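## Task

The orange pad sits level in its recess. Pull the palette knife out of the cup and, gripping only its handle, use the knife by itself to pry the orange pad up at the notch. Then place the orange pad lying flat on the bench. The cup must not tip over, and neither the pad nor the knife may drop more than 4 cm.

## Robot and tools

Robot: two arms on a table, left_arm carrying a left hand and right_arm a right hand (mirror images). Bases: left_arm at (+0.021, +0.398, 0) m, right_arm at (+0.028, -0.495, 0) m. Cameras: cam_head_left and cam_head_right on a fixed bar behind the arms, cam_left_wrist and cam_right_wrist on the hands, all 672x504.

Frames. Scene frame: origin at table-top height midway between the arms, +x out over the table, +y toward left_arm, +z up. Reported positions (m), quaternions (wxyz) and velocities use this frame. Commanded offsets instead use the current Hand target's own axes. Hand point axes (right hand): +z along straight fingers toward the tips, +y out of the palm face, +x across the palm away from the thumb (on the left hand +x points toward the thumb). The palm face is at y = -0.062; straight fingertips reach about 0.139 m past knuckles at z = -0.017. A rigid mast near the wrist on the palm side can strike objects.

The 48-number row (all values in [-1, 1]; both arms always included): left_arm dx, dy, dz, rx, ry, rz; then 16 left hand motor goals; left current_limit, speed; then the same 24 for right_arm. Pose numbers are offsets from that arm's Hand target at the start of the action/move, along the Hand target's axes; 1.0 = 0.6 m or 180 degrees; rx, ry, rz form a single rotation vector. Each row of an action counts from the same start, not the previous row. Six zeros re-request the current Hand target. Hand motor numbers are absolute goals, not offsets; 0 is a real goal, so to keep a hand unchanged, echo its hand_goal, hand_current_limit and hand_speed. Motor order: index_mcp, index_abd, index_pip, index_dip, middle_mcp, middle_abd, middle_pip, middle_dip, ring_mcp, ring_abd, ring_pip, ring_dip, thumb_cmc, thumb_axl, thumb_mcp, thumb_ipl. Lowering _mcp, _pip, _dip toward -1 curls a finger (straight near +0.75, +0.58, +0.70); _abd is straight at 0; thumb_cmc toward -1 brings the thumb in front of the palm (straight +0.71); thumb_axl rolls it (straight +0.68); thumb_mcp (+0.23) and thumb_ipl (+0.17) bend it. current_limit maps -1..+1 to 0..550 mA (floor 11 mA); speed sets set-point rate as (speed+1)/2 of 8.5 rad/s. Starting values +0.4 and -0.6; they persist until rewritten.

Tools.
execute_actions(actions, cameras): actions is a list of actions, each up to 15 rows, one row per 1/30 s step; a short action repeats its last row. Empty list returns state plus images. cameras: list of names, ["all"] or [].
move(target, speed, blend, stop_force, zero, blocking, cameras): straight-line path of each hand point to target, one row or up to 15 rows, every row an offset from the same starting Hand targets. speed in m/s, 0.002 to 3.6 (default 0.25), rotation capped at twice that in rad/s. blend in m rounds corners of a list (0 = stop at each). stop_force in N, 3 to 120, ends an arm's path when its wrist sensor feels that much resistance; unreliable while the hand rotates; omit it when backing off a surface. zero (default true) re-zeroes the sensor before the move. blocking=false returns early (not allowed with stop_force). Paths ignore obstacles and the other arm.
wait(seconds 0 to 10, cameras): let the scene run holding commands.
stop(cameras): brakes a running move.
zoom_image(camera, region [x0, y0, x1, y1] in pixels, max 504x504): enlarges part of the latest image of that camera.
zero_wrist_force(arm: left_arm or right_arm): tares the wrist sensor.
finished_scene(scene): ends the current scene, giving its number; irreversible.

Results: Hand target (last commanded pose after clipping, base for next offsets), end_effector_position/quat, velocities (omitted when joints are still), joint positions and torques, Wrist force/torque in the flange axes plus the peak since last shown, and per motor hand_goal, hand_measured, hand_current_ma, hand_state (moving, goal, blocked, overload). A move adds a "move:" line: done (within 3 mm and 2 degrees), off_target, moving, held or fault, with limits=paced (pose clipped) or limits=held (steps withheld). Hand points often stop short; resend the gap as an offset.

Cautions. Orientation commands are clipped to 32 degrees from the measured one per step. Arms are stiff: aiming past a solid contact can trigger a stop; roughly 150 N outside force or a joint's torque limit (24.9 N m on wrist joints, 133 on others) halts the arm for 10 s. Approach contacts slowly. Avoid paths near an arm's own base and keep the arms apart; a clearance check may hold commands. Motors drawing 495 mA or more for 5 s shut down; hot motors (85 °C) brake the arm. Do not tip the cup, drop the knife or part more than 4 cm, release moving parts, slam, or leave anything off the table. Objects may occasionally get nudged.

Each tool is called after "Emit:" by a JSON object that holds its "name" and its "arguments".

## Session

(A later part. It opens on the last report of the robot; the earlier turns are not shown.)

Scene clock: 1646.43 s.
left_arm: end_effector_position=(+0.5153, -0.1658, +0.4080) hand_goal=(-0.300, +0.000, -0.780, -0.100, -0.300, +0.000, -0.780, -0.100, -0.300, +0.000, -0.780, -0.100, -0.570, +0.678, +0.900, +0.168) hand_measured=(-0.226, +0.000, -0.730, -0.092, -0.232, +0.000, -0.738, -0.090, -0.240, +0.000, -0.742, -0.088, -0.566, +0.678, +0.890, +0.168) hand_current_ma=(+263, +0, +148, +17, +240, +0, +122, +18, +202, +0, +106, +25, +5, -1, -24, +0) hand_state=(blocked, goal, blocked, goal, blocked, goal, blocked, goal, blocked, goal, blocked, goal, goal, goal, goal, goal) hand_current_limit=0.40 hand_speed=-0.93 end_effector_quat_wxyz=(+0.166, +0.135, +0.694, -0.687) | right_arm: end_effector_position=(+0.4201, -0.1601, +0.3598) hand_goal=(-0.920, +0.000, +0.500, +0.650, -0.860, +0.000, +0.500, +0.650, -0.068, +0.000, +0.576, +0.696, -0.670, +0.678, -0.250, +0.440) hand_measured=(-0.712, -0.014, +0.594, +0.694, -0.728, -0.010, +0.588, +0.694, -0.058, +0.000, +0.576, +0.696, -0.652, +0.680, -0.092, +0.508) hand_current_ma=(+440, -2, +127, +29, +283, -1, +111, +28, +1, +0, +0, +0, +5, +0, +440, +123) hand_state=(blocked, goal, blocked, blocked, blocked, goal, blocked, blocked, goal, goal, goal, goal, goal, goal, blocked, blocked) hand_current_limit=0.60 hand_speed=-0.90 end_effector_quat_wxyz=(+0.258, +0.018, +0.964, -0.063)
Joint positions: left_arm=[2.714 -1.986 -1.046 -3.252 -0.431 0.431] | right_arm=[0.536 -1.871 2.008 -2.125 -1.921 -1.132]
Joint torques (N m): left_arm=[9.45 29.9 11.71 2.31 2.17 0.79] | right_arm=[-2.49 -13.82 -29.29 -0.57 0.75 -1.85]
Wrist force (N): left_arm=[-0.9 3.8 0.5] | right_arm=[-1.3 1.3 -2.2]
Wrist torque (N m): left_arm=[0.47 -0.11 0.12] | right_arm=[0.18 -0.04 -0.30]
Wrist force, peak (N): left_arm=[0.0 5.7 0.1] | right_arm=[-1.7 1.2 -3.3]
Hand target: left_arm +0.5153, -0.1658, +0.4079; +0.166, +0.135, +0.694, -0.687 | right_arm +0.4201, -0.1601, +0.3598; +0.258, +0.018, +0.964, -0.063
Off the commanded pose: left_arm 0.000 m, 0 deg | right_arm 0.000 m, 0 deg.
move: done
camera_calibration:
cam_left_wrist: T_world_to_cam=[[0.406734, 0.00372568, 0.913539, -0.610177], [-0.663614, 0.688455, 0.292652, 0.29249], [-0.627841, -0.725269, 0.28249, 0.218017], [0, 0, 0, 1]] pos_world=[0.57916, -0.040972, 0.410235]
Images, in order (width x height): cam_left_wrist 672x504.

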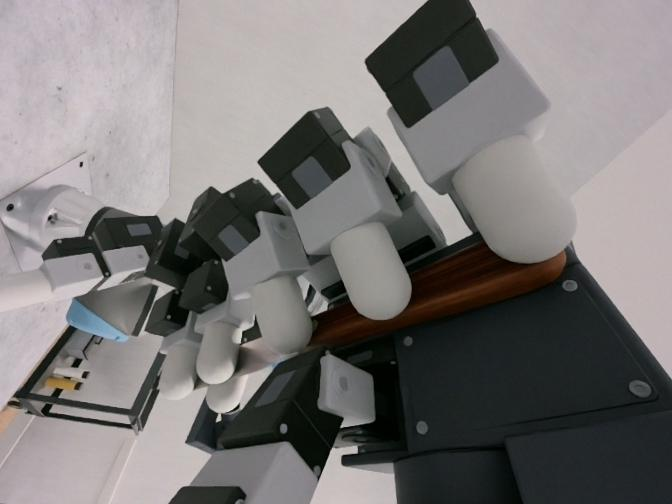

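Emit:
{"name": "move", "arguments": {"target": [0,0.003,0,0,0,0,-0.4,0,-0.82,-0.12,-0.4,0,-0.82,-0.12,-0.4,0,-0.82,-0.12,-0.571,0.677,0.9,0.1676,0.5,-0.93,0,0,0,0,0,0,-0.92,0,0.5,0.65,-0.86,0,0.5,0.65,-0.068,0,0.5766,0.6957,-0.671,0.677,-0.25,0.44,0.6,-0.9], "speed": 0.01}}

Emit:
{"name": "move", "arguments": {"target": [0,0,0,0,0,0,-0.4,0,-0.82,-0.12,-0.4,0,-0.82,-0.12,-0.4,0,-0.82,-0.12,-0.571,0.677,0.9,0.1676,0.5,-0.93,0,0,0,0,0,0,-0.6,0,0.5766,0.6957,-0.6,0,0.5766,0.6957,-0.068,0,0.5766,0.6957,-0.671,0.677,0.05,0.5,0.6,-0.93], "cameras": ["cam_left_wrist", "cam_right_wrist"]}}

Scene clock: 1665.67 s.
left_arm: end_effector_position=(+0.5160, -0.1658, +0.4063) hand_goal=(-0.400, +0.000, -0.820, -0.120, -0.400, +0.000, -0.820, -0.120, -0.400, +0.000, -0.820, -0.120, -0.570, +0.678, +0.900, +0.168) hand_measured=(-0.242, +0.000, -0.730, -0.098, -0.242, +0.000, -0.738, -0.092, -0.248, +0.000, -0.742, -0.088, -0.566, +0.678, +0.890, +0.168) hand_current_ma=(+412, +0, +313, +52, +412, +0, +283, +71, +412, +0, +263, +87, +5, -1, -24, +0) hand_state=(blocked, goal, blocked, blocked, blocked, goal, blocked, blocked, blocked, goal, blocked, blocked, goal, goal, goal, goal) hand_current_limit=0.50 hand_speed=-0.93 end_effector_quat_wxyz=(+0.166, +0.135, +0.694, -0.687) | right_arm: end_effector_position=(+0.4201, -0.1601, +0.3598) hand_goal=(-0.920, +0.000, +0.500, +0.650, -0.860, +0.000, +0.500, +0.650, -0.068, +0.000, +0.576, +0.696, -0.670, +0.678, -0.250, +0.440) hand_measured=(-0.712, -0.014, +0.594, +0.694, -0.728, -0.010, +0.588, +0.694, -0.058, +0.000, +0.576, +0.696, -0.652, +0.680, -0.092, +0.508) hand_current_ma=(+440, -2, +127, +29, +283, -1, +111, +28, +1, +0, +0, +0, +5, +0, +440, +123) hand_state=(blocked, goal, blocked, blocked, blocked, goal, blocked, blocked, goal, goal, goal, goal, goal, goal, blocked, blocked) hand_current_limit=0.60 hand_speed=-0.90 end_effector_quat_wxyz=(+0.258, +0.018, +0.964, -0.063)
Joint positions: left_arm=[2.714 -1.987 -1.048 -3.248 -0.43 0.431] | right_arm=[0.536 -1.871 2.008 -2.125 -1.921 -1.132]
Joint torques (N m): left_arm=[9.5 29.94 12.1 2.04 2.34 1.23] | right_arm=[-2.41 -14.48 -29.34 -0.43 1.34 -1.88]
Wrist force (N): left_arm=[-0.6 5.0 0.8] | right_arm=[-1.4 1.7 -2.9]
Wrist torque (N m): left_arm=[0.55 -0.16 0.22] | right_arm=[0.18 0.00 -0.27]
Wrist force, peak (N): left_arm=[-0.2 5.7 0.5] | right_arm=[-1.5 1.4 -3.2]
Hand target: left_arm +0.5161, -0.1658, +0.4063; +0.166, +0.135, +0.694, -0.687 | right_arm +0.4201, -0.1601, +0.3598; +0.258, +0.018, +0.964, -0.063
Off the commanded pose: left_arm 0.000 m, 0 deg | right_arm 0.000 m, 0 deg.
move: done

Scene clock: 1666.17 s.
left_arm: end_effector_position=(+0.5161, -0.1658, +0.4063) hand_goal=(-0.400, +0.000, -0.820, -0.120, -0.400, +0.000, -0.820, -0.120, -0.400, +0.000, -0.820, -0.120, -0.570, +0.678, +0.900, +0.168) hand_measured=(-0.246, +0.000, -0.730, -0.098, -0.244, -0.002, -0.738, -0.092, -0.248, +0.000, -0.742, -0.088, -0.566, +0.678, +0.890, +0.168) hand_current_ma=(+411, +0, +313, +51, +412, -1, +283, +71, +413, -1, +263, +87, +5, -1, -24, +0) hand_state=(blocked, goal, blocked, blocked, blocked, goal, blocked, blocked, blocked, goal, blocked, blocked, goal, goal, goal, goal) hand_current_limit=0.50 hand_speed=-0.93 end_effector_quat_wxyz=(+0.166, +0.135, +0.694, -0.687) | right_arm: end_effector_position=(+0.4201, -0.1601, +0.3598) hand_goal=(-0.600, +0.000, +0.576, +0.696, -0.600, +0.000, +0.576, +0.696, -0.068, +0.000, +0.576, +0.696, -0.670, +0.678, +0.050, +0.500) hand_measured=(-0.714, -0.014, +0.600, +0.714, -0.728, -0.010, +0.590, +0.706, -0.058, +0.000, +0.576, +0.696, -0.652, +0.680, -0.088, +0.530) hand_current_ma=(+51, -2, +9, +5, +10, -1, +3, +1, +1, +0, +0, +0, +5, +0, +65, +24) hand_state=(moving, goal, blocked, goal, moving, goal, goal, goal, goal, goal, goal, goal, goal, goal, moving, blocked) hand_current_limit=0.60 hand_speed=-0.93 end_effector_quat_wxyz=(+0.258, +0.018, +0.964, -0.063)
Joint positions: left_arm=[2.714 -1.987 -1.048 -3.248 -0.43 0.431] | right_arm=[0.536 -1.871 2.008 -2.125 -1.921 -1.132]
Joint torques (N m): left_arm=[9.22 29.96 12.04 2.23 2.32 -0.04] | right_arm=[-3.01 -14.76 -29.01 -0.31 1.17 -1.8]
Wrist force (N): left_arm=[-0.2 5.3 0.1] | right_arm=[-1.1 1.4 -2.5]
Wrist torque (N m): left_arm=[0.56 -0.16 0.21] | right_arm=[0.20 0.01 -0.21]
Wrist force, peak (N): left_arm=[-0.2 5.5 0.5] | right_arm=[-1.4 1.5 -2.9]
Hand target: left_arm +0.5161, -0.1658, +0.4063; +0.166, +0.135, +0.694, -0.687 | right_arm +0.4201, -0.1601, +0.3598; +0.258, +0.018, +0.964, -0.063
Off the commanded pose: left_arm 0.000 m, 0 deg | right_arm 0.000 m, 0 deg.
move: done
camera_calibration:
cam_left_wrist: T_world_to_cam=[[0.406676, 0.00365922, 0.913565, -0.60893], [-0.663633, 0.688434, 0.292661, 0.293456], [-0.627858, -0.72529, 0.282398, 0.219119], [0, 0, 0, 1]] pos_world=[0.57996, -0.0408719, 0.408535]
cam_right_wrist: T_world_to_cam=[[0.716789, 0.636091, 0.285659, -0.273361], [0.0140447, -0.422758, 0.906134, -0.444189], [0.697149, -0.645495, -0.311962, -0.155472], [0, 0, 0, 1]] pos_world=[0.310567, -0.114258, 0.432082]
Images, in order (width x height): cam_left_wrist 672x504, cam_right_wrist 672x504.

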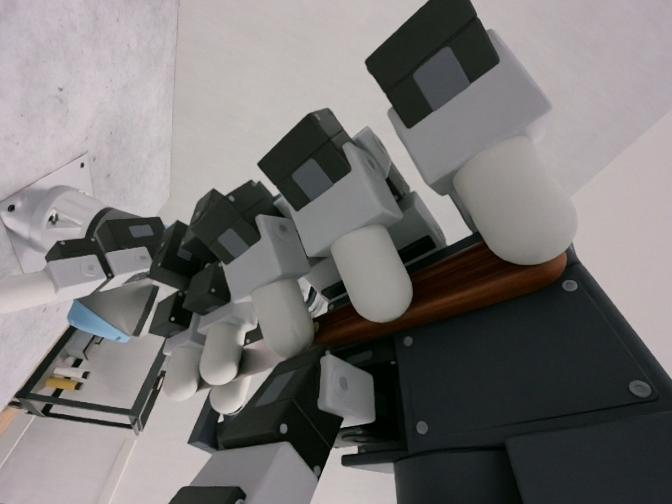

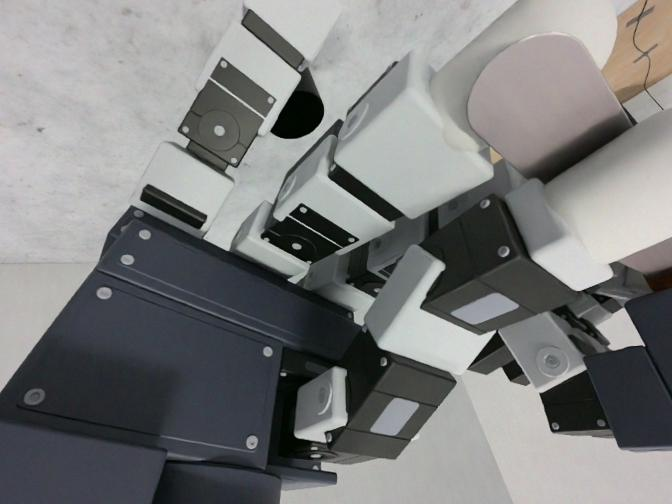

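Emit:
{"name": "wait", "arguments": {"seconds": 0.6, "cameras": ["all"]}}

Scene clock: 1670.87 s.
left_arm: end_effector_position=(+0.5161, -0.1658, +0.4063) hand_goal=(-0.400, +0.000, -0.820, -0.120, -0.400, +0.000, -0.820, -0.120, -0.400, +0.000, -0.820, -0.120, -0.570, +0.678, +0.900, +0.168) hand_measured=(-0.258, -0.002, -0.730, -0.098, -0.250, -0.002, -0.738, -0.092, -0.248, -0.002, -0.742, -0.088, -0.566, +0.678, +0.890, +0.168) hand_current_ma=(+412, -2, +313, +51, +413, -3, +283, +71, +412, -2, +267, +87, +5, -1, -24, +0) hand_state=(blocked, goal, blocked, blocked, blocked, goal, blocked, blocked, blocked, goal, blocked, blocked, goal, goal, goal, goal) hand_current_limit=0.50 hand_speed=-0.93 end_effector_quat_wxyz=(+0.166, +0.135, +0.694, -0.687) | right_arm: end_effector_position=(+0.4201, -0.1601, +0.3598) hand_goal=(-0.600, +0.000, +0.576, +0.696, -0.600, +0.000, +0.576, +0.696, -0.068, +0.000, +0.576, +0.696, -0.670, +0.678, +0.050, +0.500) hand_measured=(-0.594, -0.008, +0.584, +0.700, -0.594, -0.008, +0.584, +0.700, -0.058, +0.000, +0.576, +0.696, -0.672, +0.680, +0.040, +0.502) hand_current_ma=(+0, -1, +1, +0, +0, -1, +1, +0, +1, +0, +0, +0, +0, +0, -2, +0) hand_state=(goal, goal, goal, goal, goal, goal, goal, goal, goal, goal, goal, goal, goal, goal, goal, goal) hand_current_limit=0.60 hand_speed=-0.93 end_effector_quat_wxyz=(+0.258, +0.018, +0.964, -0.063)
Joint positions: left_arm=[2.714 -1.987 -1.048 -3.248 -0.43 0.431] | right_arm=[0.536 -1.871 2.008 -2.125 -1.921 -1.132]
Joint torques (N m): left_arm=[7.74 29.97 15.42 2.18 -1.42 -1.07] | right_arm=[-3.01 -14.31 -25.52 -0.53 1.59 -1.61]
Wrist force (N): left_arm=[-0.2 1.9 -1.4] | right_arm=[-1.4 -0.1 0.2]
Wrist torque (N m): left_arm=[0.38 -0.02 -0.04] | right_arm=[0.21 0.01 -0.22]
Wrist force, peak (N): left_arm=[1.2 4.8 -0.1] | right_arm=[-2.0 1.2 -2.8]
Hand target: left_arm +0.5161, -0.1658, +0.4063; +0.166, +0.135, +0.694, -0.687 | right_arm +0.4201, -0.1601, +0.3598; +0.258, +0.018, +0.964, -0.063
Off the commanded pose: left_arm 0.000 m, 0 deg | right_arm 0.000 m, 0 deg.
wait: 0.60 s; at rest from the start
camera_calibration:
cam_left_wrist: T_world_to_cam=[[0.406734, 0.00372568, 0.913539, -0.60895], [-0.663614, 0.688455, 0.292652, 0.29345], [-0.627841, -0.725269, 0.28249, 0.219072], [0, 0, 0, 1]] pos_world=[0.57996, -0.040872, 0.408535]
cam_right_wrist: T_world_to_cam=[[0.716789, 0.636091, 0.285659, -0.273361], [0.0140447, -0.422758, 0.906134, -0.444189], [0.697149, -0.645495, -0.311962, -0.155472], [0, 0, 0, 1]] pos_world=[0.310567, -0.114258, 0.432082]

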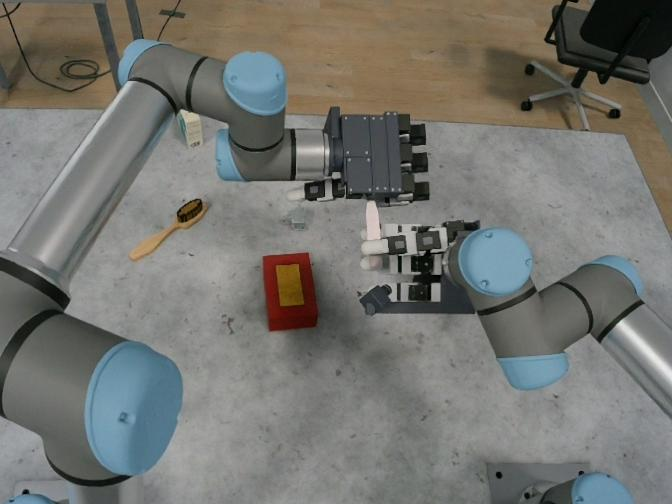

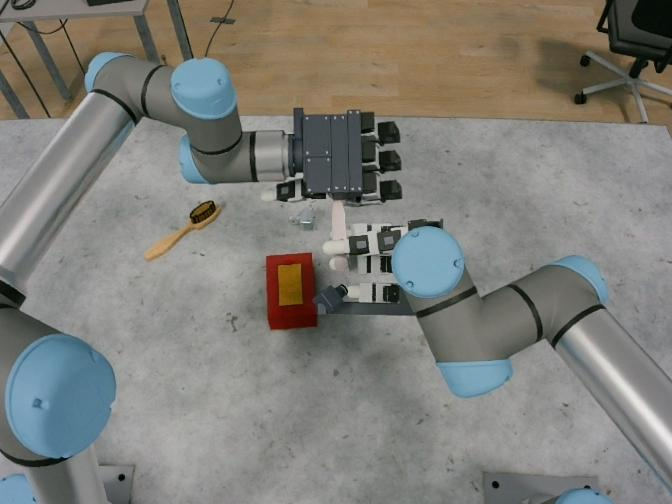

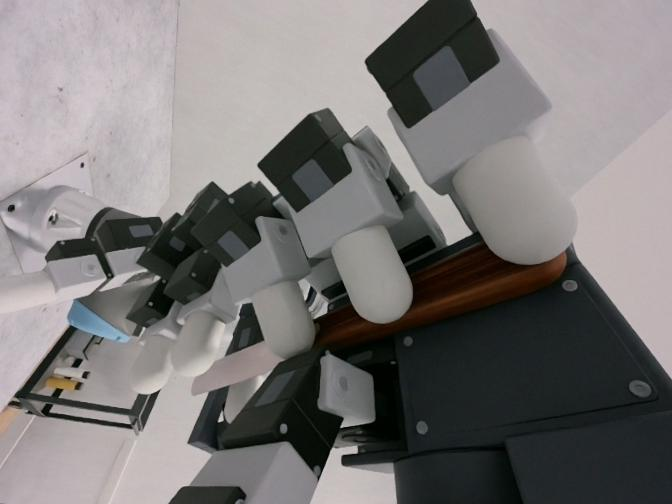

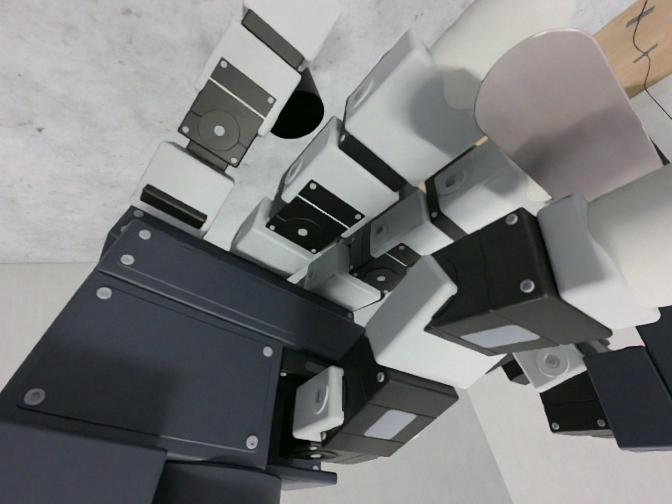

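Emit:
{"name": "move", "arguments": {"target": [0,0,0,0,0,0,-0.4,0,-0.82,-0.12,-0.4,0,-0.82,-0.12,-0.4,0,-0.82,-0.12,-0.571,0.677,0.9,0.1676,0.5,-0.93,0,0,0,0,0,0,-0.2,0,0.5766,0.6957,-0.2,0,0.5766,0.6957,-0.068,0,0.5766,0.6957,-0.671,0.677,0.3,0.1676,0.4,-0.8], "cameras": ["cam_right_wrist", "cam_left_wrist"]}}

Scene clock: 1682.87 s.
left_arm: end_effector_position=(+0.5161, -0.1658, +0.4063) hand_goal=(-0.400, +0.000, -0.820, -0.120, -0.400, +0.000, -0.820, -0.120, -0.400, +0.000, -0.820, -0.120, -0.570, +0.678, +0.900, +0.168) hand_measured=(-0.258, -0.002, -0.730, -0.098, -0.250, -0.002, -0.738, -0.092, -0.248, -0.002, -0.742, -0.088, -0.566, +0.678, +0.890, +0.168) hand_current_ma=(+412, -2, +313, +51, +413, -3, +283, +71, +412, -2, +267, +87, +5, -1, -24, +0) hand_state=(blocked, goal, blocked, blocked, blocked, goal, blocked, blocked, blocked, goal, blocked, blocked, goal, goal, goal, goal) hand_current_limit=0.50 hand_speed=-0.93 end_effector_quat_wxyz=(+0.166, +0.135, +0.694, -0.687) | right_arm: end_effector_position=(+0.4201, -0.1601, +0.3598) hand_goal=(-0.200, +0.000, +0.576, +0.696, -0.200, +0.000, +0.576, +0.696, -0.068, +0.000, +0.576, +0.696, -0.670, +0.678, +0.300, +0.168) hand_measured=(-0.196, -0.008, +0.582, +0.700, -0.196, -0.008, +0.582, +0.700, -0.058, +0.000, +0.576, +0.696, -0.672, +0.680, +0.290, +0.170) hand_current_ma=(+0, -1, +1, +0, +0, -1, +1, +0, +1, +0, +0, +0, +0, +0, -2, +0) hand_state=(goal, goal, goal, goal, goal, goal, goal, goal, goal, goal, goal, goal, goal, goal, goal, goal) hand_current_limit=0.40 hand_speed=-0.80 end_effector_quat_wxyz=(+0.258, +0.018, +0.964, -0.063)
Joint positions: left_arm=[2.714 -1.987 -1.048 -3.248 -0.43 0.431] | right_arm=[0.536 -1.871 2.008 -2.125 -1.921 -1.132]
Joint torques (N m): left_arm=[6.72 29.81 18.62 2.17 -1.67 -1.13] | right_arm=[-2.75 -14.31 -22.81 -0.43 1.8 -1.76]
Wrist force (N): left_arm=[-0.2 2.3 -1.4] | right_arm=[-1.2 -0.1 0.2]
Wrist torque (N m): left_arm=[0.44 -0.02 -0.05] | right_arm=[0.20 0.02 -0.20]
Wrist force, peak (N): left_arm=[-0.2 2.3 -1.6] | right_arm=[-1.6 -0.1 0.2]
Hand target: left_arm +0.5161, -0.1658, +0.4063; +0.166, +0.135, +0.694, -0.687 | right_arm +0.4201, -0.1601, +0.3598; +0.258, +0.018, +0.964, -0.063
Off the commanded pose: left_arm 0.000 m, 0 deg | right_arm 0.000 m, 0 deg.
move: done
camera_calibration:
cam_left_wrist: T_world_to_cam=[[0.406734, 0.00372568, 0.913539, -0.60895], [-0.663614, 0.688455, 0.292652, 0.29345], [-0.627841, -0.725269, 0.28249, 0.219072], [0, 0, 0, 1]] pos_world=[0.57996, -0.040872, 0.408535]
cam_right_wrist: T_world_to_cam=[[0.716789, 0.636091, 0.285659, -0.273361], [0.0140447, -0.422758, 0.906134, -0.444189], [0.697149, -0.645495, -0.311962, -0.155472], [0, 0, 0, 1]] pos_world=[0.310567, -0.114258, 0.432082]
Images, in order (width x height): cam_left_wrist 672x504, cam_right_wrist 672x504.

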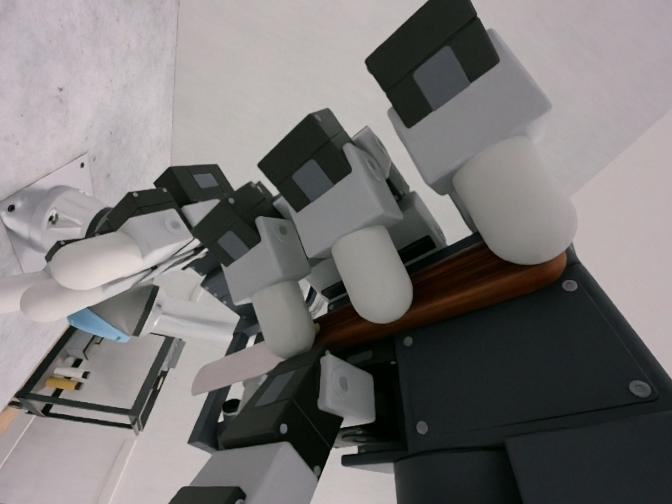

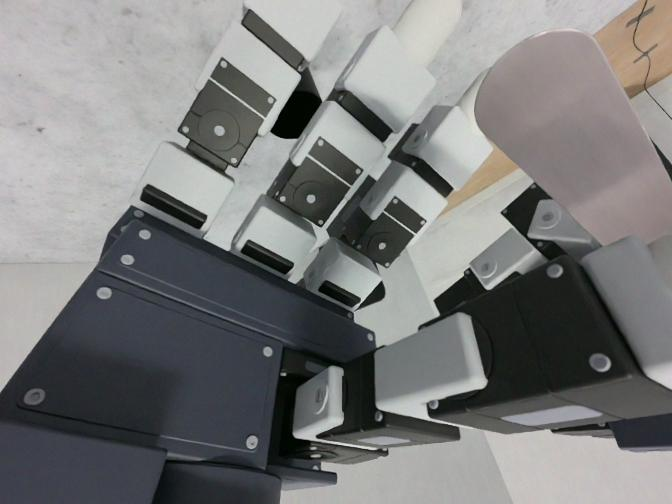

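Emit:
{"name": "move", "arguments": {"target": [0,0,0,0,0,0,-0.4,0,-0.82,-0.12,-0.4,0,-0.82,-0.12,-0.4,0,-0.82,-0.12,-0.571,0.677,0.9,0.1676,0.5,-0.93,0,-0.27,0,0,0,0,-0.2,0,0.5766,0.6957,-0.2,0,0.5766,0.6957,-0.068,0,0.5766,0.6957,-0.671,0.677,0.3,0.1676,0.4,-0.8], "speed": 0.12, "cameras": ["all"]}}

Emit:
{"name": "zoom_image", "arguments": {"camera": "cam_left_wrist", "region": [100, 150, 600, 504]}}

Scene clock: 1696.97 s.
left_arm: end_effector_position=(+0.5161, -0.1658, +0.4063) hand_goal=(-0.400, +0.000, -0.820, -0.120, -0.400, +0.000, -0.820, -0.120, -0.400, +0.000, -0.820, -0.120, -0.570, +0.678, +0.900, +0.168) hand_measured=(-0.258, -0.002, -0.730, -0.098, -0.250, -0.002, -0.738, -0.092, -0.248, -0.002, -0.742, -0.088, -0.566, +0.678, +0.890, +0.168) hand_current_ma=(+412, -2, +313, +51, +413, -3, +283, +71, +413, -2, +267, +87, +5, -1, -24, +0) hand_state=(blocked, goal, blocked, blocked, blocked, goal, blocked, blocked, blocked, goal, blocked, blocked, goal, goal, goal, goal) hand_current_limit=0.50 hand_speed=-0.93 end_effector_quat_wxyz=(+0.166, +0.135, +0.694, -0.687) | right_arm: end_effector_position=(+0.4094, -0.3207, +0.3780) hand_goal=(-0.200, +0.000, +0.576, +0.696, -0.200, +0.000, +0.576, +0.696, -0.068, +0.000, +0.576, +0.696, -0.670, +0.678, +0.300, +0.168) hand_measured=(-0.196, -0.008, +0.582, +0.700, -0.196, -0.008, +0.582, +0.700, -0.058, +0.000, +0.576, +0.696, -0.672, +0.680, +0.290, +0.170) hand_current_ma=(+0, -1, +1, +0, +0, -1, +1, +0, +1, +0, +0, +0, +0, +0, -2, +0) hand_state=(goal, goal, goal, goal, goal, goal, goal, goal, goal, goal, goal, goal, goal, goal, goal, goal) hand_current_limit=0.40 hand_speed=-0.80 end_effector_quat_wxyz=(+0.258, +0.018, +0.964, -0.063)
Joint positions: left_arm=[2.714 -1.987 -1.048 -3.248 -0.43 0.431] | right_arm=[0.005 -2.178 2.148 -2.07 -1.674 -1.617]
Joint torques (N m): left_arm=[4.92 30.29 22.88 2.24 -1.51 -1.14] | right_arm=[-4.93 -5.06 -13.85 -0.25 2.87 -1.99]
Wrist force (N): left_arm=[-0.3 2.1 -1.4] | right_arm=[-1.1 -0.3 0.3]
Wrist torque (N m): left_arm=[0.42 0.00 -0.05] | right_arm=[0.15 0.02 -0.20]
Wrist force, peak (N): left_arm=[-0.1 2.3 -1.5] | right_arm=[-1.7 0.4 0.0]
Hand target: left_arm +0.5161, -0.1658, +0.4063; +0.166, +0.135, +0.694, -0.687 | right_arm +0.4094, -0.3207, +0.3780; +0.258, +0.018, +0.964, -0.063
Off the commanded pose: left_arm 0.000 m, 0 deg | right_arm 0.000 m, 0 deg.
move: done
camera_calibration:
cam_left_wrist: T_world_to_cam=[[0.406734, 0.00372568, 0.913539, -0.60895], [-0.663614, 0.688455, 0.292652, 0.29345], [-0.627841, -0.725269, 0.28249, 0.219072], [0, 0, 0, 1]] pos_world=[0.57996, -0.040872, 0.408535]
cam_right_wrist: T_world_to_cam=[[0.716789, 0.636091, 0.285659, -0.168705], [0.0140447, -0.422758, 0.906134, -0.528335], [0.697149, -0.645495, -0.311962, -0.246032], [0, 0, 0, 1]] pos_world=[0.299867, -0.274858, 0.450182]

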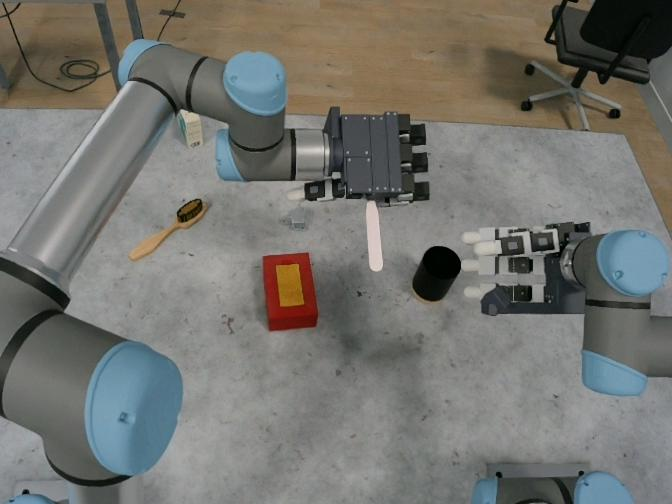

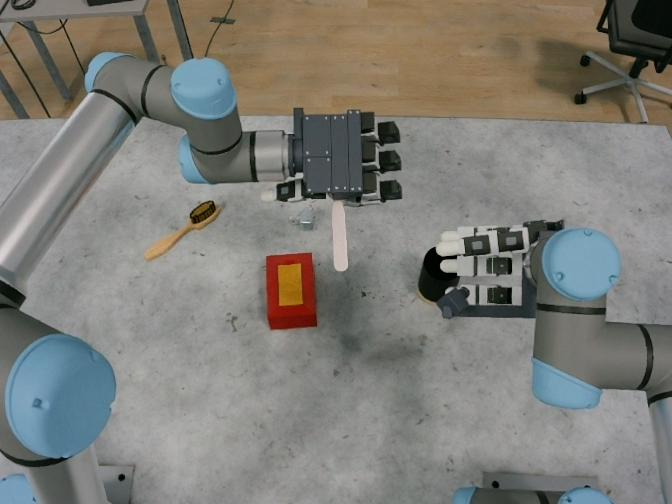

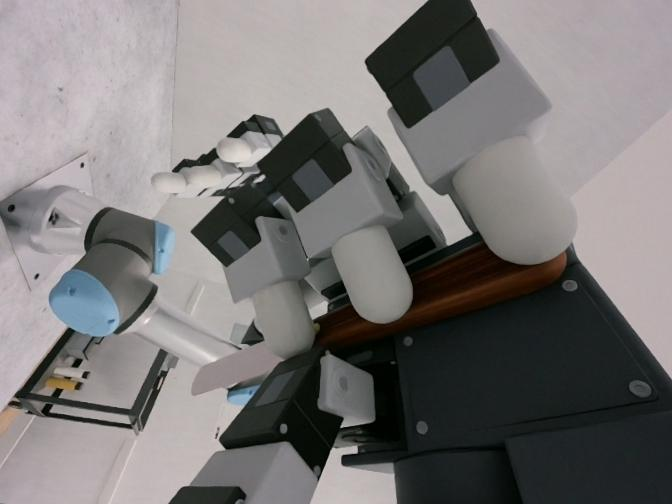

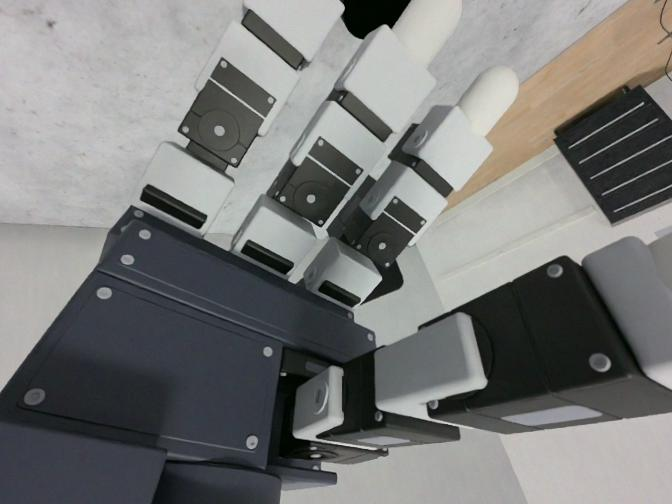

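Scaled by 1.008 from the camera's 672x504 image, which has a finer 960x720 frame.

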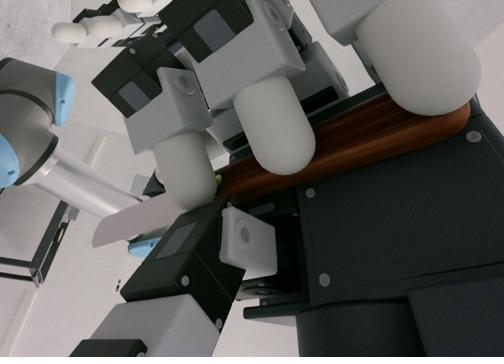

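Emit:
{"name": "zoom_image", "arguments": {"camera": "cam_head_left", "region": [330, 180, 430, 280]}}

Emit:
{"name": "zoom_image", "arguments": {"camera": "cam_head_right", "region": [290, 180, 390, 280]}}

Scaled by 5.040 from the camera's 672x504 image, which has a finer 960x720 frame.

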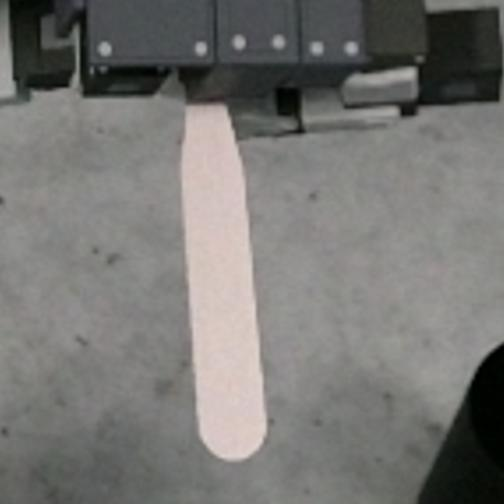

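Scaled by 5.040 from the camera's 672x504 image, which has a finer 960x720 frame.

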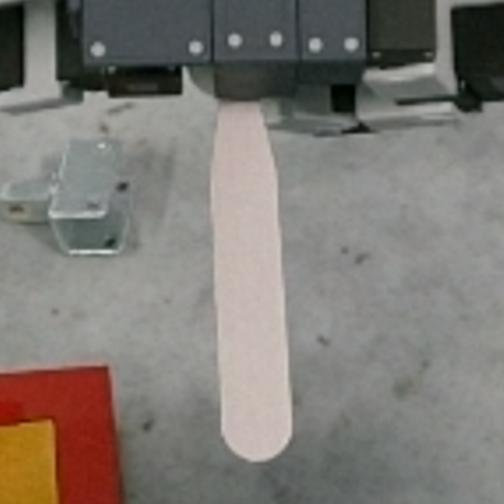

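Emit:
{"name": "move", "arguments": {"target": [[-0.3238,0.2882,-0.1743,0,0,0,-0.4,0,-0.82,-0.12,-0.4,0,-0.82,-0.12,-0.4,0,-0.82,-0.12,-0.571,0.677,0.9,0.1676,0.5,-0.93,0,0,0,0,0,0,-0.2,0,0.5766,0.6957,-0.2,0,0.5766,0.6957,-0.068,0,0.5766,0.6957,-0.671,0.677,0.3,0.1676,0.4,-0.8],[-0.2697,0.5805,-0.193,-0.0074,-0.0123,0.0743,-0.4,0,-0.82,-0.12,-0.4,0,-0.82,-0.12,-0.4,0,-0.82,-0.12,-0.571,0.677,0.9,0.1676,0.5,-0.93,0,0,0,0,0,0,-0.2,0,0.5766,0.6957,-0.2,0,0.5766,0.6957,-0.068,0,0.5766,0.6957,-0.671,0.677,0.3,0.1676,0.4,-0.8]], "speed": 0.15, "blend": [0.04, 0], "cameras": ["cam_head_left", "cam_head_right", "cam_left_wrist"]}}

Emit:
{"name": "zoom_image", "arguments": {"camera": "cam_head_left", "region": [240, 180, 360, 300]}}

Emit:
{"name": "zoom_image", "arguments": {"camera": "cam_head_right", "region": [240, 180, 360, 300]}}

Emit:
{"name": "zoom_image", "arguments": {"camera": "cam_left_wrist", "region": [60, 260, 300, 500]}}

Scene clock: 1894.93 s.
left_arm: end_effector_position=(+0.8029, -0.0370, +0.1573) hand_goal=(-0.400, +0.000, -0.820, -0.120, -0.400, +0.000, -0.820, -0.120, -0.400, +0.000, -0.820, -0.120, -0.570, +0.678, +0.900, +0.168) hand_measured=(-0.258, -0.002, -0.730, -0.098, -0.250, -0.002, -0.738, -0.092, -0.248, -0.002, -0.742, -0.088, -0.566, +0.678, +0.892, +0.168) hand_current_ma=(+412, -2, +313, +51, +413, -3, +283, +71, +412, -2, +267, +87, +5, -1, -22, +0) hand_state=(blocked, goal, blocked, blocked, blocked, goal, blocked, blocked, blocked, goal, blocked, blocked, goal, goal, goal, goal) hand_current_limit=0.50 hand_speed=-0.93 end_effector_quat_wxyz=(+0.260, +0.200, +0.678, -0.657) | right_arm: end_effector_position=(+0.4094, -0.3207, +0.3780) hand_goal=(-0.200, +0.000, +0.576, +0.696, -0.200, +0.000, +0.576, +0.696, -0.068, +0.000, +0.576, +0.696, -0.670, +0.678, +0.300, +0.168) hand_measured=(-0.196, -0.008, +0.582, +0.700, -0.196, -0.008, +0.582, +0.700, -0.058, +0.000, +0.576, +0.696, -0.672, +0.680, +0.290, +0.170) hand_current_ma=(+0, -1, +1, +0, +0, -1, +1, +0, +1, +0, +0, +0, +0, +0, -2, +0) hand_state=(goal, goal, goal, goal, goal, goal, goal, goal, goal, goal, goal, goal, goal, goal, goal, goal) hand_current_limit=0.40 hand_speed=-0.80 end_effector_quat_wxyz=(+0.258, +0.018, +0.964, -0.063)
Joint positions: left_arm=[2.997 -2.568 -0.714 -3.004 -0.192 0.667] | right_arm=[0.005 -2.178 2.148 -2.07 -1.674 -1.617]
Joint torques (N m): left_arm=[9.45 70.19 11.17 2.37 -1.96 -0.93] | right_arm=[-5.92 -5.34 -13.62 -0.13 2.99 -1.99]
Wrist force (N): left_arm=[0.1 1.9 -1.3] | right_arm=[-1.2 -0.1 0.3]
Wrist torque (N m): left_arm=[0.35 -0.09 -0.04] | right_arm=[0.18 0.02 -0.21]
Wrist force, peak (N): left_arm=[0.7 3.2 -1.1] | right_arm=[-1.4 0.0 0.4]
Hand target: left_arm +0.8029, -0.0370, +0.1573; +0.260, +0.200, +0.678, -0.658 | right_arm +0.4094, -0.3207, +0.3780; +0.258, +0.018, +0.964, -0.063
Off the commanded pose: left_arm 0.000 m, 0 deg | right_arm 0.000 m, 0 deg.
move: done
camera_calibration:
cam_left_wrist: T_world_to_cam=[[0.184714, 0.00174034, 0.982791, -0.331268], [-0.744153, 0.65345, 0.138705, 0.555581], [-0.641964, -0.756967, 0.121996, 0.598375], [0, 0, 0, 1]] pos_world=[0.858762, 0.0904825, 0.175505]
Images, in order (width x height): cam_head_left 672x504, cam_head_right 672x504, cam_left_wrist 672x504.

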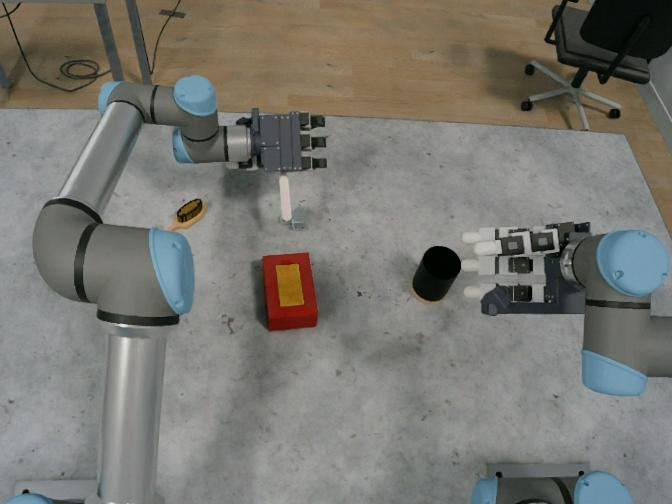

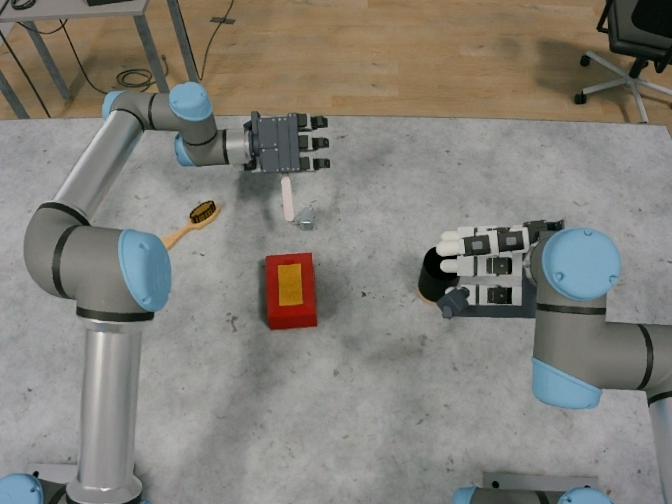

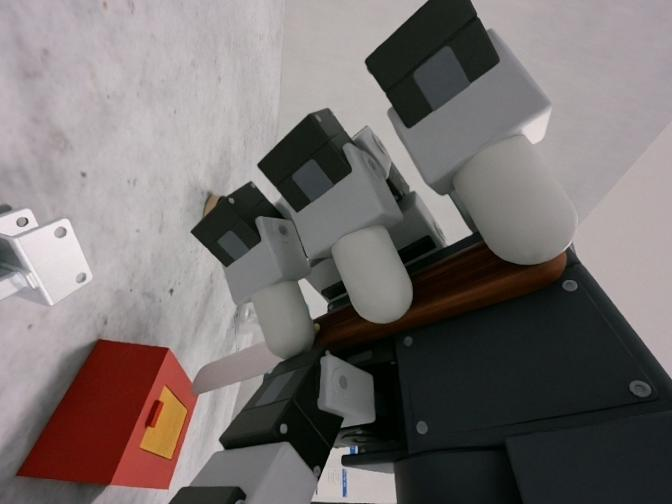

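Scaled by 4.200 from the camera's 672x504 image, which has a finer 960x720 frame.

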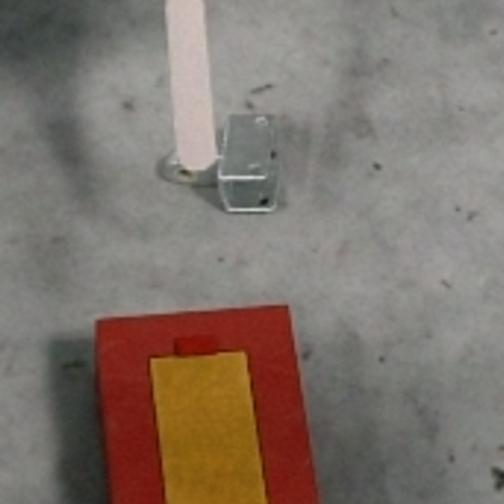

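Scaled by 4.200 from the camera's 672x504 image, which has a finer 960x720 frame.

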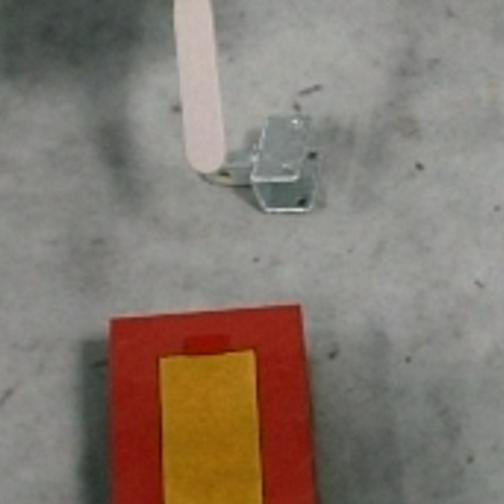

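Scaled by 2.100 from the camera's 672x504 image, which has a finer 960x720 frame.

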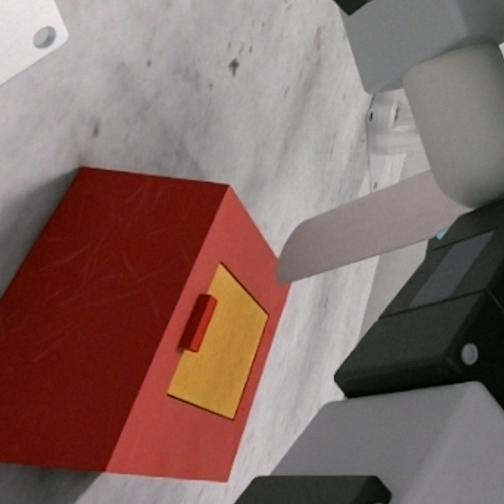

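Emit:
{"name": "zoom_image", "arguments": {"camera": "cam_left_wrist", "region": [120, 370, 220, 470]}}

Emit:
{"name": "zoom_image", "arguments": {"camera": "cam_head_left", "region": [265, 245, 315, 295]}}

Emit:
{"name": "zoom_image", "arguments": {"camera": "cam_head_right", "region": [265, 245, 315, 295]}}

Scaled by 5.040 from the camera's 672x504 image, which has a finer 960x720 frame.

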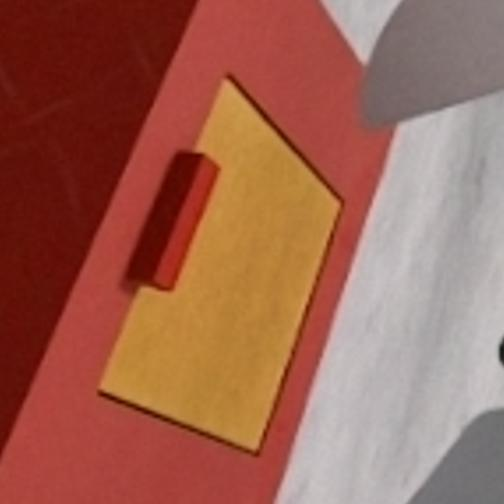

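Scaled by 10.080 from the camera's 672x504 image, which has a finer 960x720 frame.

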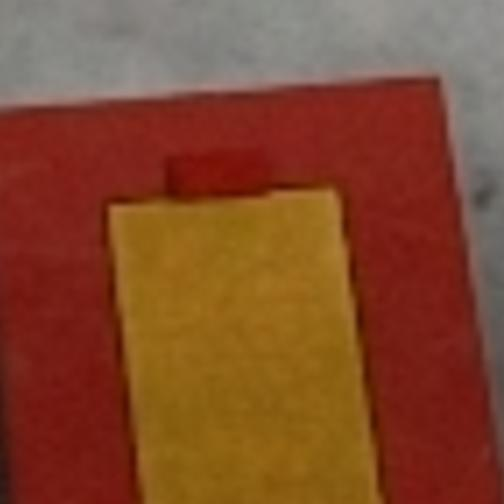

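Scaled by 10.080 from the camera's 672x504 image, which has a finer 960x720 frame.

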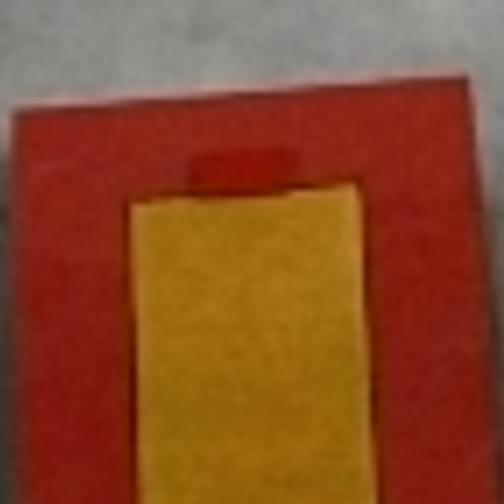

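Emit:
{"name": "move", "arguments": {"target": [[0,0,0,0,0,0,-0.4,0,-0.82,-0.12,-0.4,0,-0.82,-0.12,-0.4,0,-0.82,-0.12,-0.571,0.677,0.9,0.1676,0.5,-0.93,-0.2435,0.1288,0.1985,-0.2457,0.0141,-0.4602,-0.548,0,-0.883,-0.174,-0.548,0,-0.883,-0.174,-0.548,0,-0.883,-0.174,-0.571,0.677,0.95,0.1676,0.4,-0.7],[0,0,0,0,0,0,-0.4,0,-0.82,-0.12,-0.4,0,-0.82,-0.12,-0.4,0,-0.82,-0.12,-0.571,0.677,0.9,0.1676,0.5,-0.93,-0.1022,0.2915,0.491,-0.2457,0.0141,-0.4602,-0.548,0,-0.883,-0.174,-0.548,0,-0.883,-0.174,-0.548,0,-0.883,-0.174,-0.571,0.677,0.95,0.1676,0.4,-0.7]], "speed": 0.25, "blend": [0.03, 0], "cameras": ["cam_right_wrist", "cam_head_right"]}}

Scene clock: 2020.83 s.
left_arm: end_effector_position=(+0.8029, -0.0370, +0.1573) hand_goal=(-0.400, +0.000, -0.820, -0.120, -0.400, +0.000, -0.820, -0.120, -0.400, +0.000, -0.820, -0.120, -0.570, +0.678, +0.900, +0.168) hand_measured=(-0.258, -0.002, -0.730, -0.098, -0.250, -0.002, -0.738, -0.092, -0.248, -0.002, -0.742, -0.088, -0.566, +0.678, +0.892, +0.168) hand_current_ma=(+413, -2, +313, +51, +413, -3, +283, +71, +413, -2, +267, +87, +5, -1, -22, +0) hand_state=(blocked, goal, blocked, blocked, blocked, goal, blocked, blocked, blocked, goal, blocked, blocked, goal, goal, goal, goal) hand_current_limit=0.50 hand_speed=-0.93 end_effector_quat_wxyz=(+0.260, +0.200, +0.678, -0.657) | right_arm: end_effector_position=(+0.6199, -0.1857, +0.1360) hand_goal=(-0.548, +0.000, -0.882, -0.174, -0.548, +0.000, -0.882, -0.174, -0.548, +0.000, -0.882, -0.174, -0.570, +0.678, +0.950, +0.168) hand_measured=(-0.482, -0.004, -0.318, -0.134, -0.498, -0.004, -0.644, -0.128, -0.496, +0.000, -0.640, -0.140, -0.568, +0.680, +0.942, +0.168) hand_current_ma=(+72, +0, +385, +24, +40, +0, +385, +31, +44, +0, +385, +18, +0, +0, -2, +0) hand_state=(blocked, goal, blocked, blocked, blocked, goal, blocked, blocked, blocked, goal, blocked, blocked, goal, goal, goal, goal) hand_current_limit=0.40 hand_speed=-0.70 end_effector_quat_wxyz=(-0.123, +0.697, -0.696, -0.123)
Joint positions: left_arm=[2.997 -2.568 -0.714 -3.004 -0.192 0.666] | right_arm=[0.17 -0.96 1.41 -2.06 -1.224 -3.025]
Joint torques (N m): left_arm=[9.37 70.07 11.13 2.23 -1.9 -1.06] | right_arm=[6.45 -40.15 -28.73 -5.07 -2.15 2.48]
Wrist force (N): left_arm=[-0.1 2.0 -1.1] | right_arm=[-0.8 0.4 -0.1]
Wrist torque (N m): left_arm=[0.36 -0.07 -0.05] | right_arm=[0.26 -0.04 -0.24]
Wrist force, peak (N): left_arm=[-0.1 2.2 -1.4] | right_arm=[-0.6 0.4 1.7]
Hand target: left_arm +0.8029, -0.0370, +0.1573; +0.260, +0.200, +0.678, -0.657 | right_arm +0.6199, -0.1857, +0.1360; -0.123, +0.697, -0.696, -0.123
Off the commanded pose: left_arm 0.000 m, 0 deg | right_arm 0.000 m, 0 deg.
move: done
camera_calibration:
cam_right_wrist: T_world_to_cam=[[-0.647342, 0.724845, 0.235686, 0.532531], [0.519544, 0.193376, 0.832274, -0.443861], [0.557694, 0.661215, -0.501769, -0.0261819], [0, 0, 0, 1]] pos_world=[0.589936, -0.282858, 0.230767]
Images, in order (width x height): cam_head_right 672x504, cam_right_wrist 672x504.

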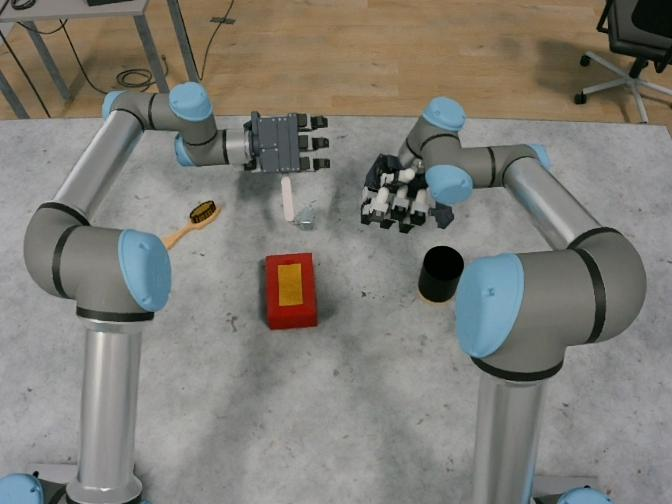

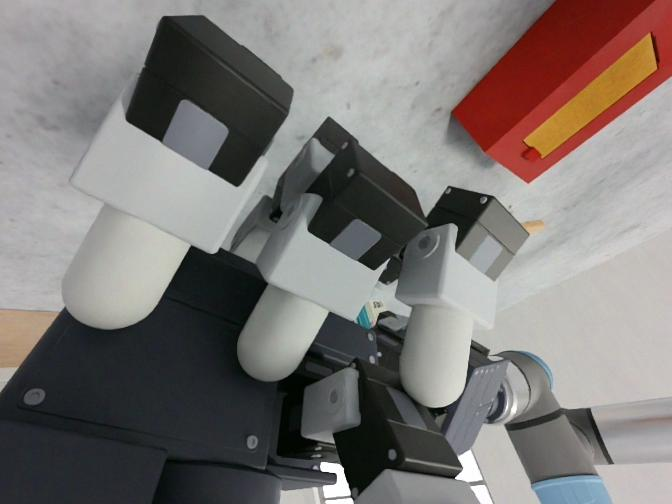

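Emit:
{"name": "zoom_image", "arguments": {"camera": "cam_right_wrist", "region": [490, 100, 590, 200]}}

Emit:
{"name": "zoom_image", "arguments": {"camera": "cam_right_wrist", "region": [450, 0, 672, 200]}}

Scaled by 5.040 from the camera's 672x504 image, which has a finer 960x720 frame.

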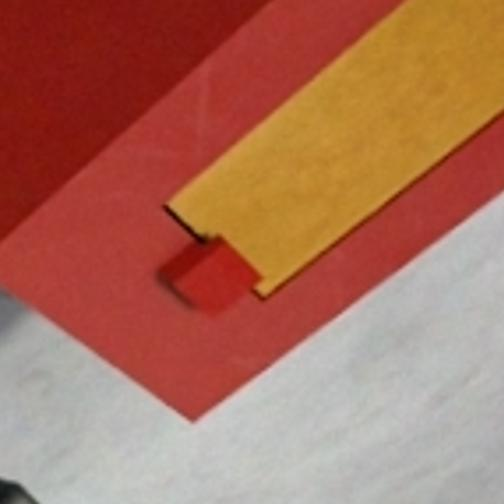

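Scaled by 2.270 from the camera's 672x504 image, which has a finer 960x720 frame.

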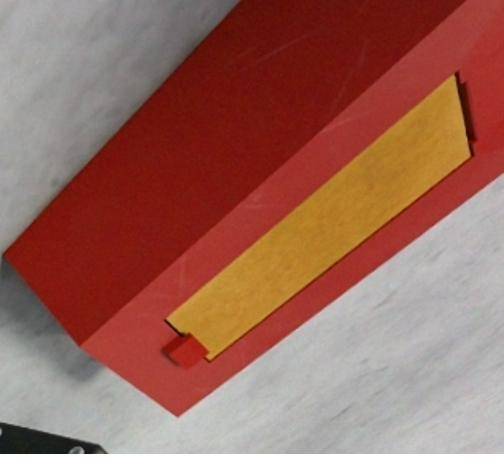

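Emit:
{"name": "zoom_image", "arguments": {"camera": "cam_right_wrist", "region": [515, 135, 555, 175]}}

Emit:
{"name": "execute_actions", "arguments": {"actions": [], "cameras": ["cam_left_wrist"]}}

Emit:
{"name": "zoom_image", "arguments": {"camera": "cam_left_wrist", "region": [135, 390, 175, 430]}}

Scaled by 12.600 from the camera's 672x504 image, which has a finer 960x720 frame.

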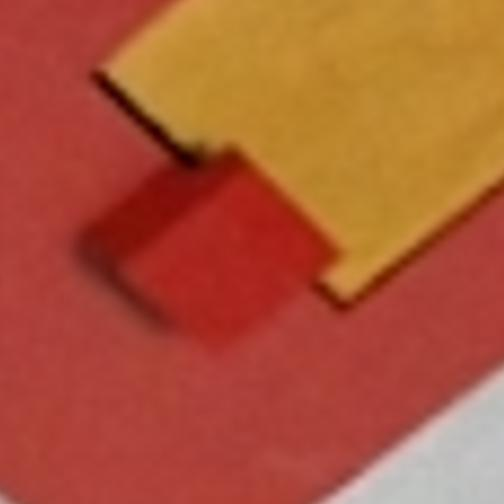

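Scene clock: 2118.20 s.
left_arm: end_effector_position=(+0.8029, -0.0370, +0.1573) hand_goal=(-0.400, +0.000, -0.820, -0.120, -0.400, +0.000, -0.820, -0.120, -0.400, +0.000, -0.820, -0.120, -0.570, +0.678, +0.900, +0.168) hand_measured=(-0.258, -0.002, -0.730, -0.098, -0.250, -0.002, -0.738, -0.092, -0.248, -0.002, -0.742, -0.088, -0.566, +0.678, +0.892, +0.168) hand_current_ma=(+413, -2, +313, +51, +413, -3, +283, +71, +413, -2, +267, +87, +5, -1, -22, +0) hand_state=(blocked, goal, blocked, blocked, blocked, goal, blocked, blocked, blocked, goal, blocked, blocked, goal, goal, goal, goal) hand_current_limit=0.50 hand_speed=-0.93 end_effector_quat_wxyz=(+0.260, +0.200, +0.678, -0.657) | right_arm: end_effector_position=(+0.6199, -0.1857, +0.1360) hand_goal=(-0.548, +0.000, -0.882, -0.174, -0.548, +0.000, -0.882, -0.174, -0.548, +0.000, -0.882, -0.174, -0.570, +0.678, +0.950, +0.168) hand_measured=(-0.482, -0.004, -0.318, -0.134, -0.498, -0.004, -0.644, -0.128, -0.496, +0.000, -0.640, -0.140, -0.568, +0.680, +0.942, +0.168) hand_current_ma=(+72, +0, +385, +24, +40, +0, +385, +31, +44, +0, +385, +18, +0, +0, -2, +0) hand_state=(blocked, goal, blocked, blocked, blocked, goal, blocked, blocked, blocked, goal, blocked, blocked, goal, goal, goal, goal) hand_current_limit=0.40 hand_speed=-0.70 end_effector_quat_wxyz=(-0.123, +0.697, -0.696, -0.123)
Joint positions: left_arm=[2.997 -2.568 -0.714 -3.004 -0.192 0.666] | right_arm=[0.171 -0.96 1.41 -2.06 -1.224 -3.025]
Joint velocities: within noise
Joint torques (N m): left_arm=[9.38 70.45 10.87 2.2 -1.77 -1.15] | right_arm=[6.02 -40.58 -28.7 -5.03 -2.09 2.5]
Motor temperatures (°C): left_arm=[31 29 31 33 41 42] | right_arm=[26 29 27 36 36 37]
Wrist force (N): left_arm=[0.2 2.1 -1.4] | right_arm=[-0.7 0.3 -0.1]
Wrist torque (N m): left_arm=[0.40 -0.10 -0.05] | right_arm=[0.26 -0.05 -0.23]
Wrist force, peak (N): left_arm=[0.0 2.2 -1.4] | right_arm=[-0.9 0.4 0.0]
Hand target: left_arm +0.8029, -0.0370, +0.1573; +0.260, +0.200, +0.678, -0.657 | right_arm +0.6199, -0.1857, +0.1360; -0.123, +0.697, -0.696, -0.123
Off the commanded pose: left_arm 0.000 m, 0 deg | right_arm 0.000 m, 0 deg.
camera_calibration:
cam_left_wrist: T_world_to_cam=[[0.184714, 0.00174034, 0.982791, -0.331268], [-0.744153, 0.65345, 0.138705, 0.555581], [-0.641964, -0.756967, 0.121996, 0.598375], [0, 0, 0, 1]] pos_world=[0.858762, 0.0904825, 0.175505]
Images, in order (width x height): cam_left_wrist 672x504.

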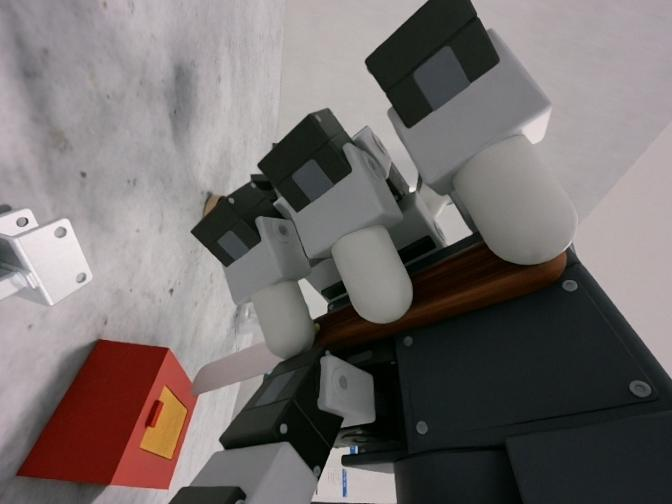

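Scaled by 12.600 from the camera's 672x504 image, which has a finer 960x720 frame.

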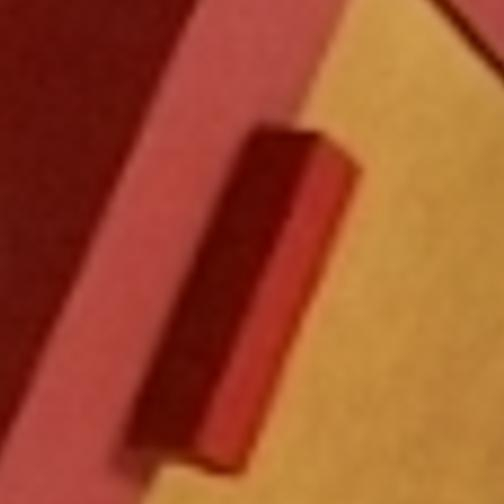

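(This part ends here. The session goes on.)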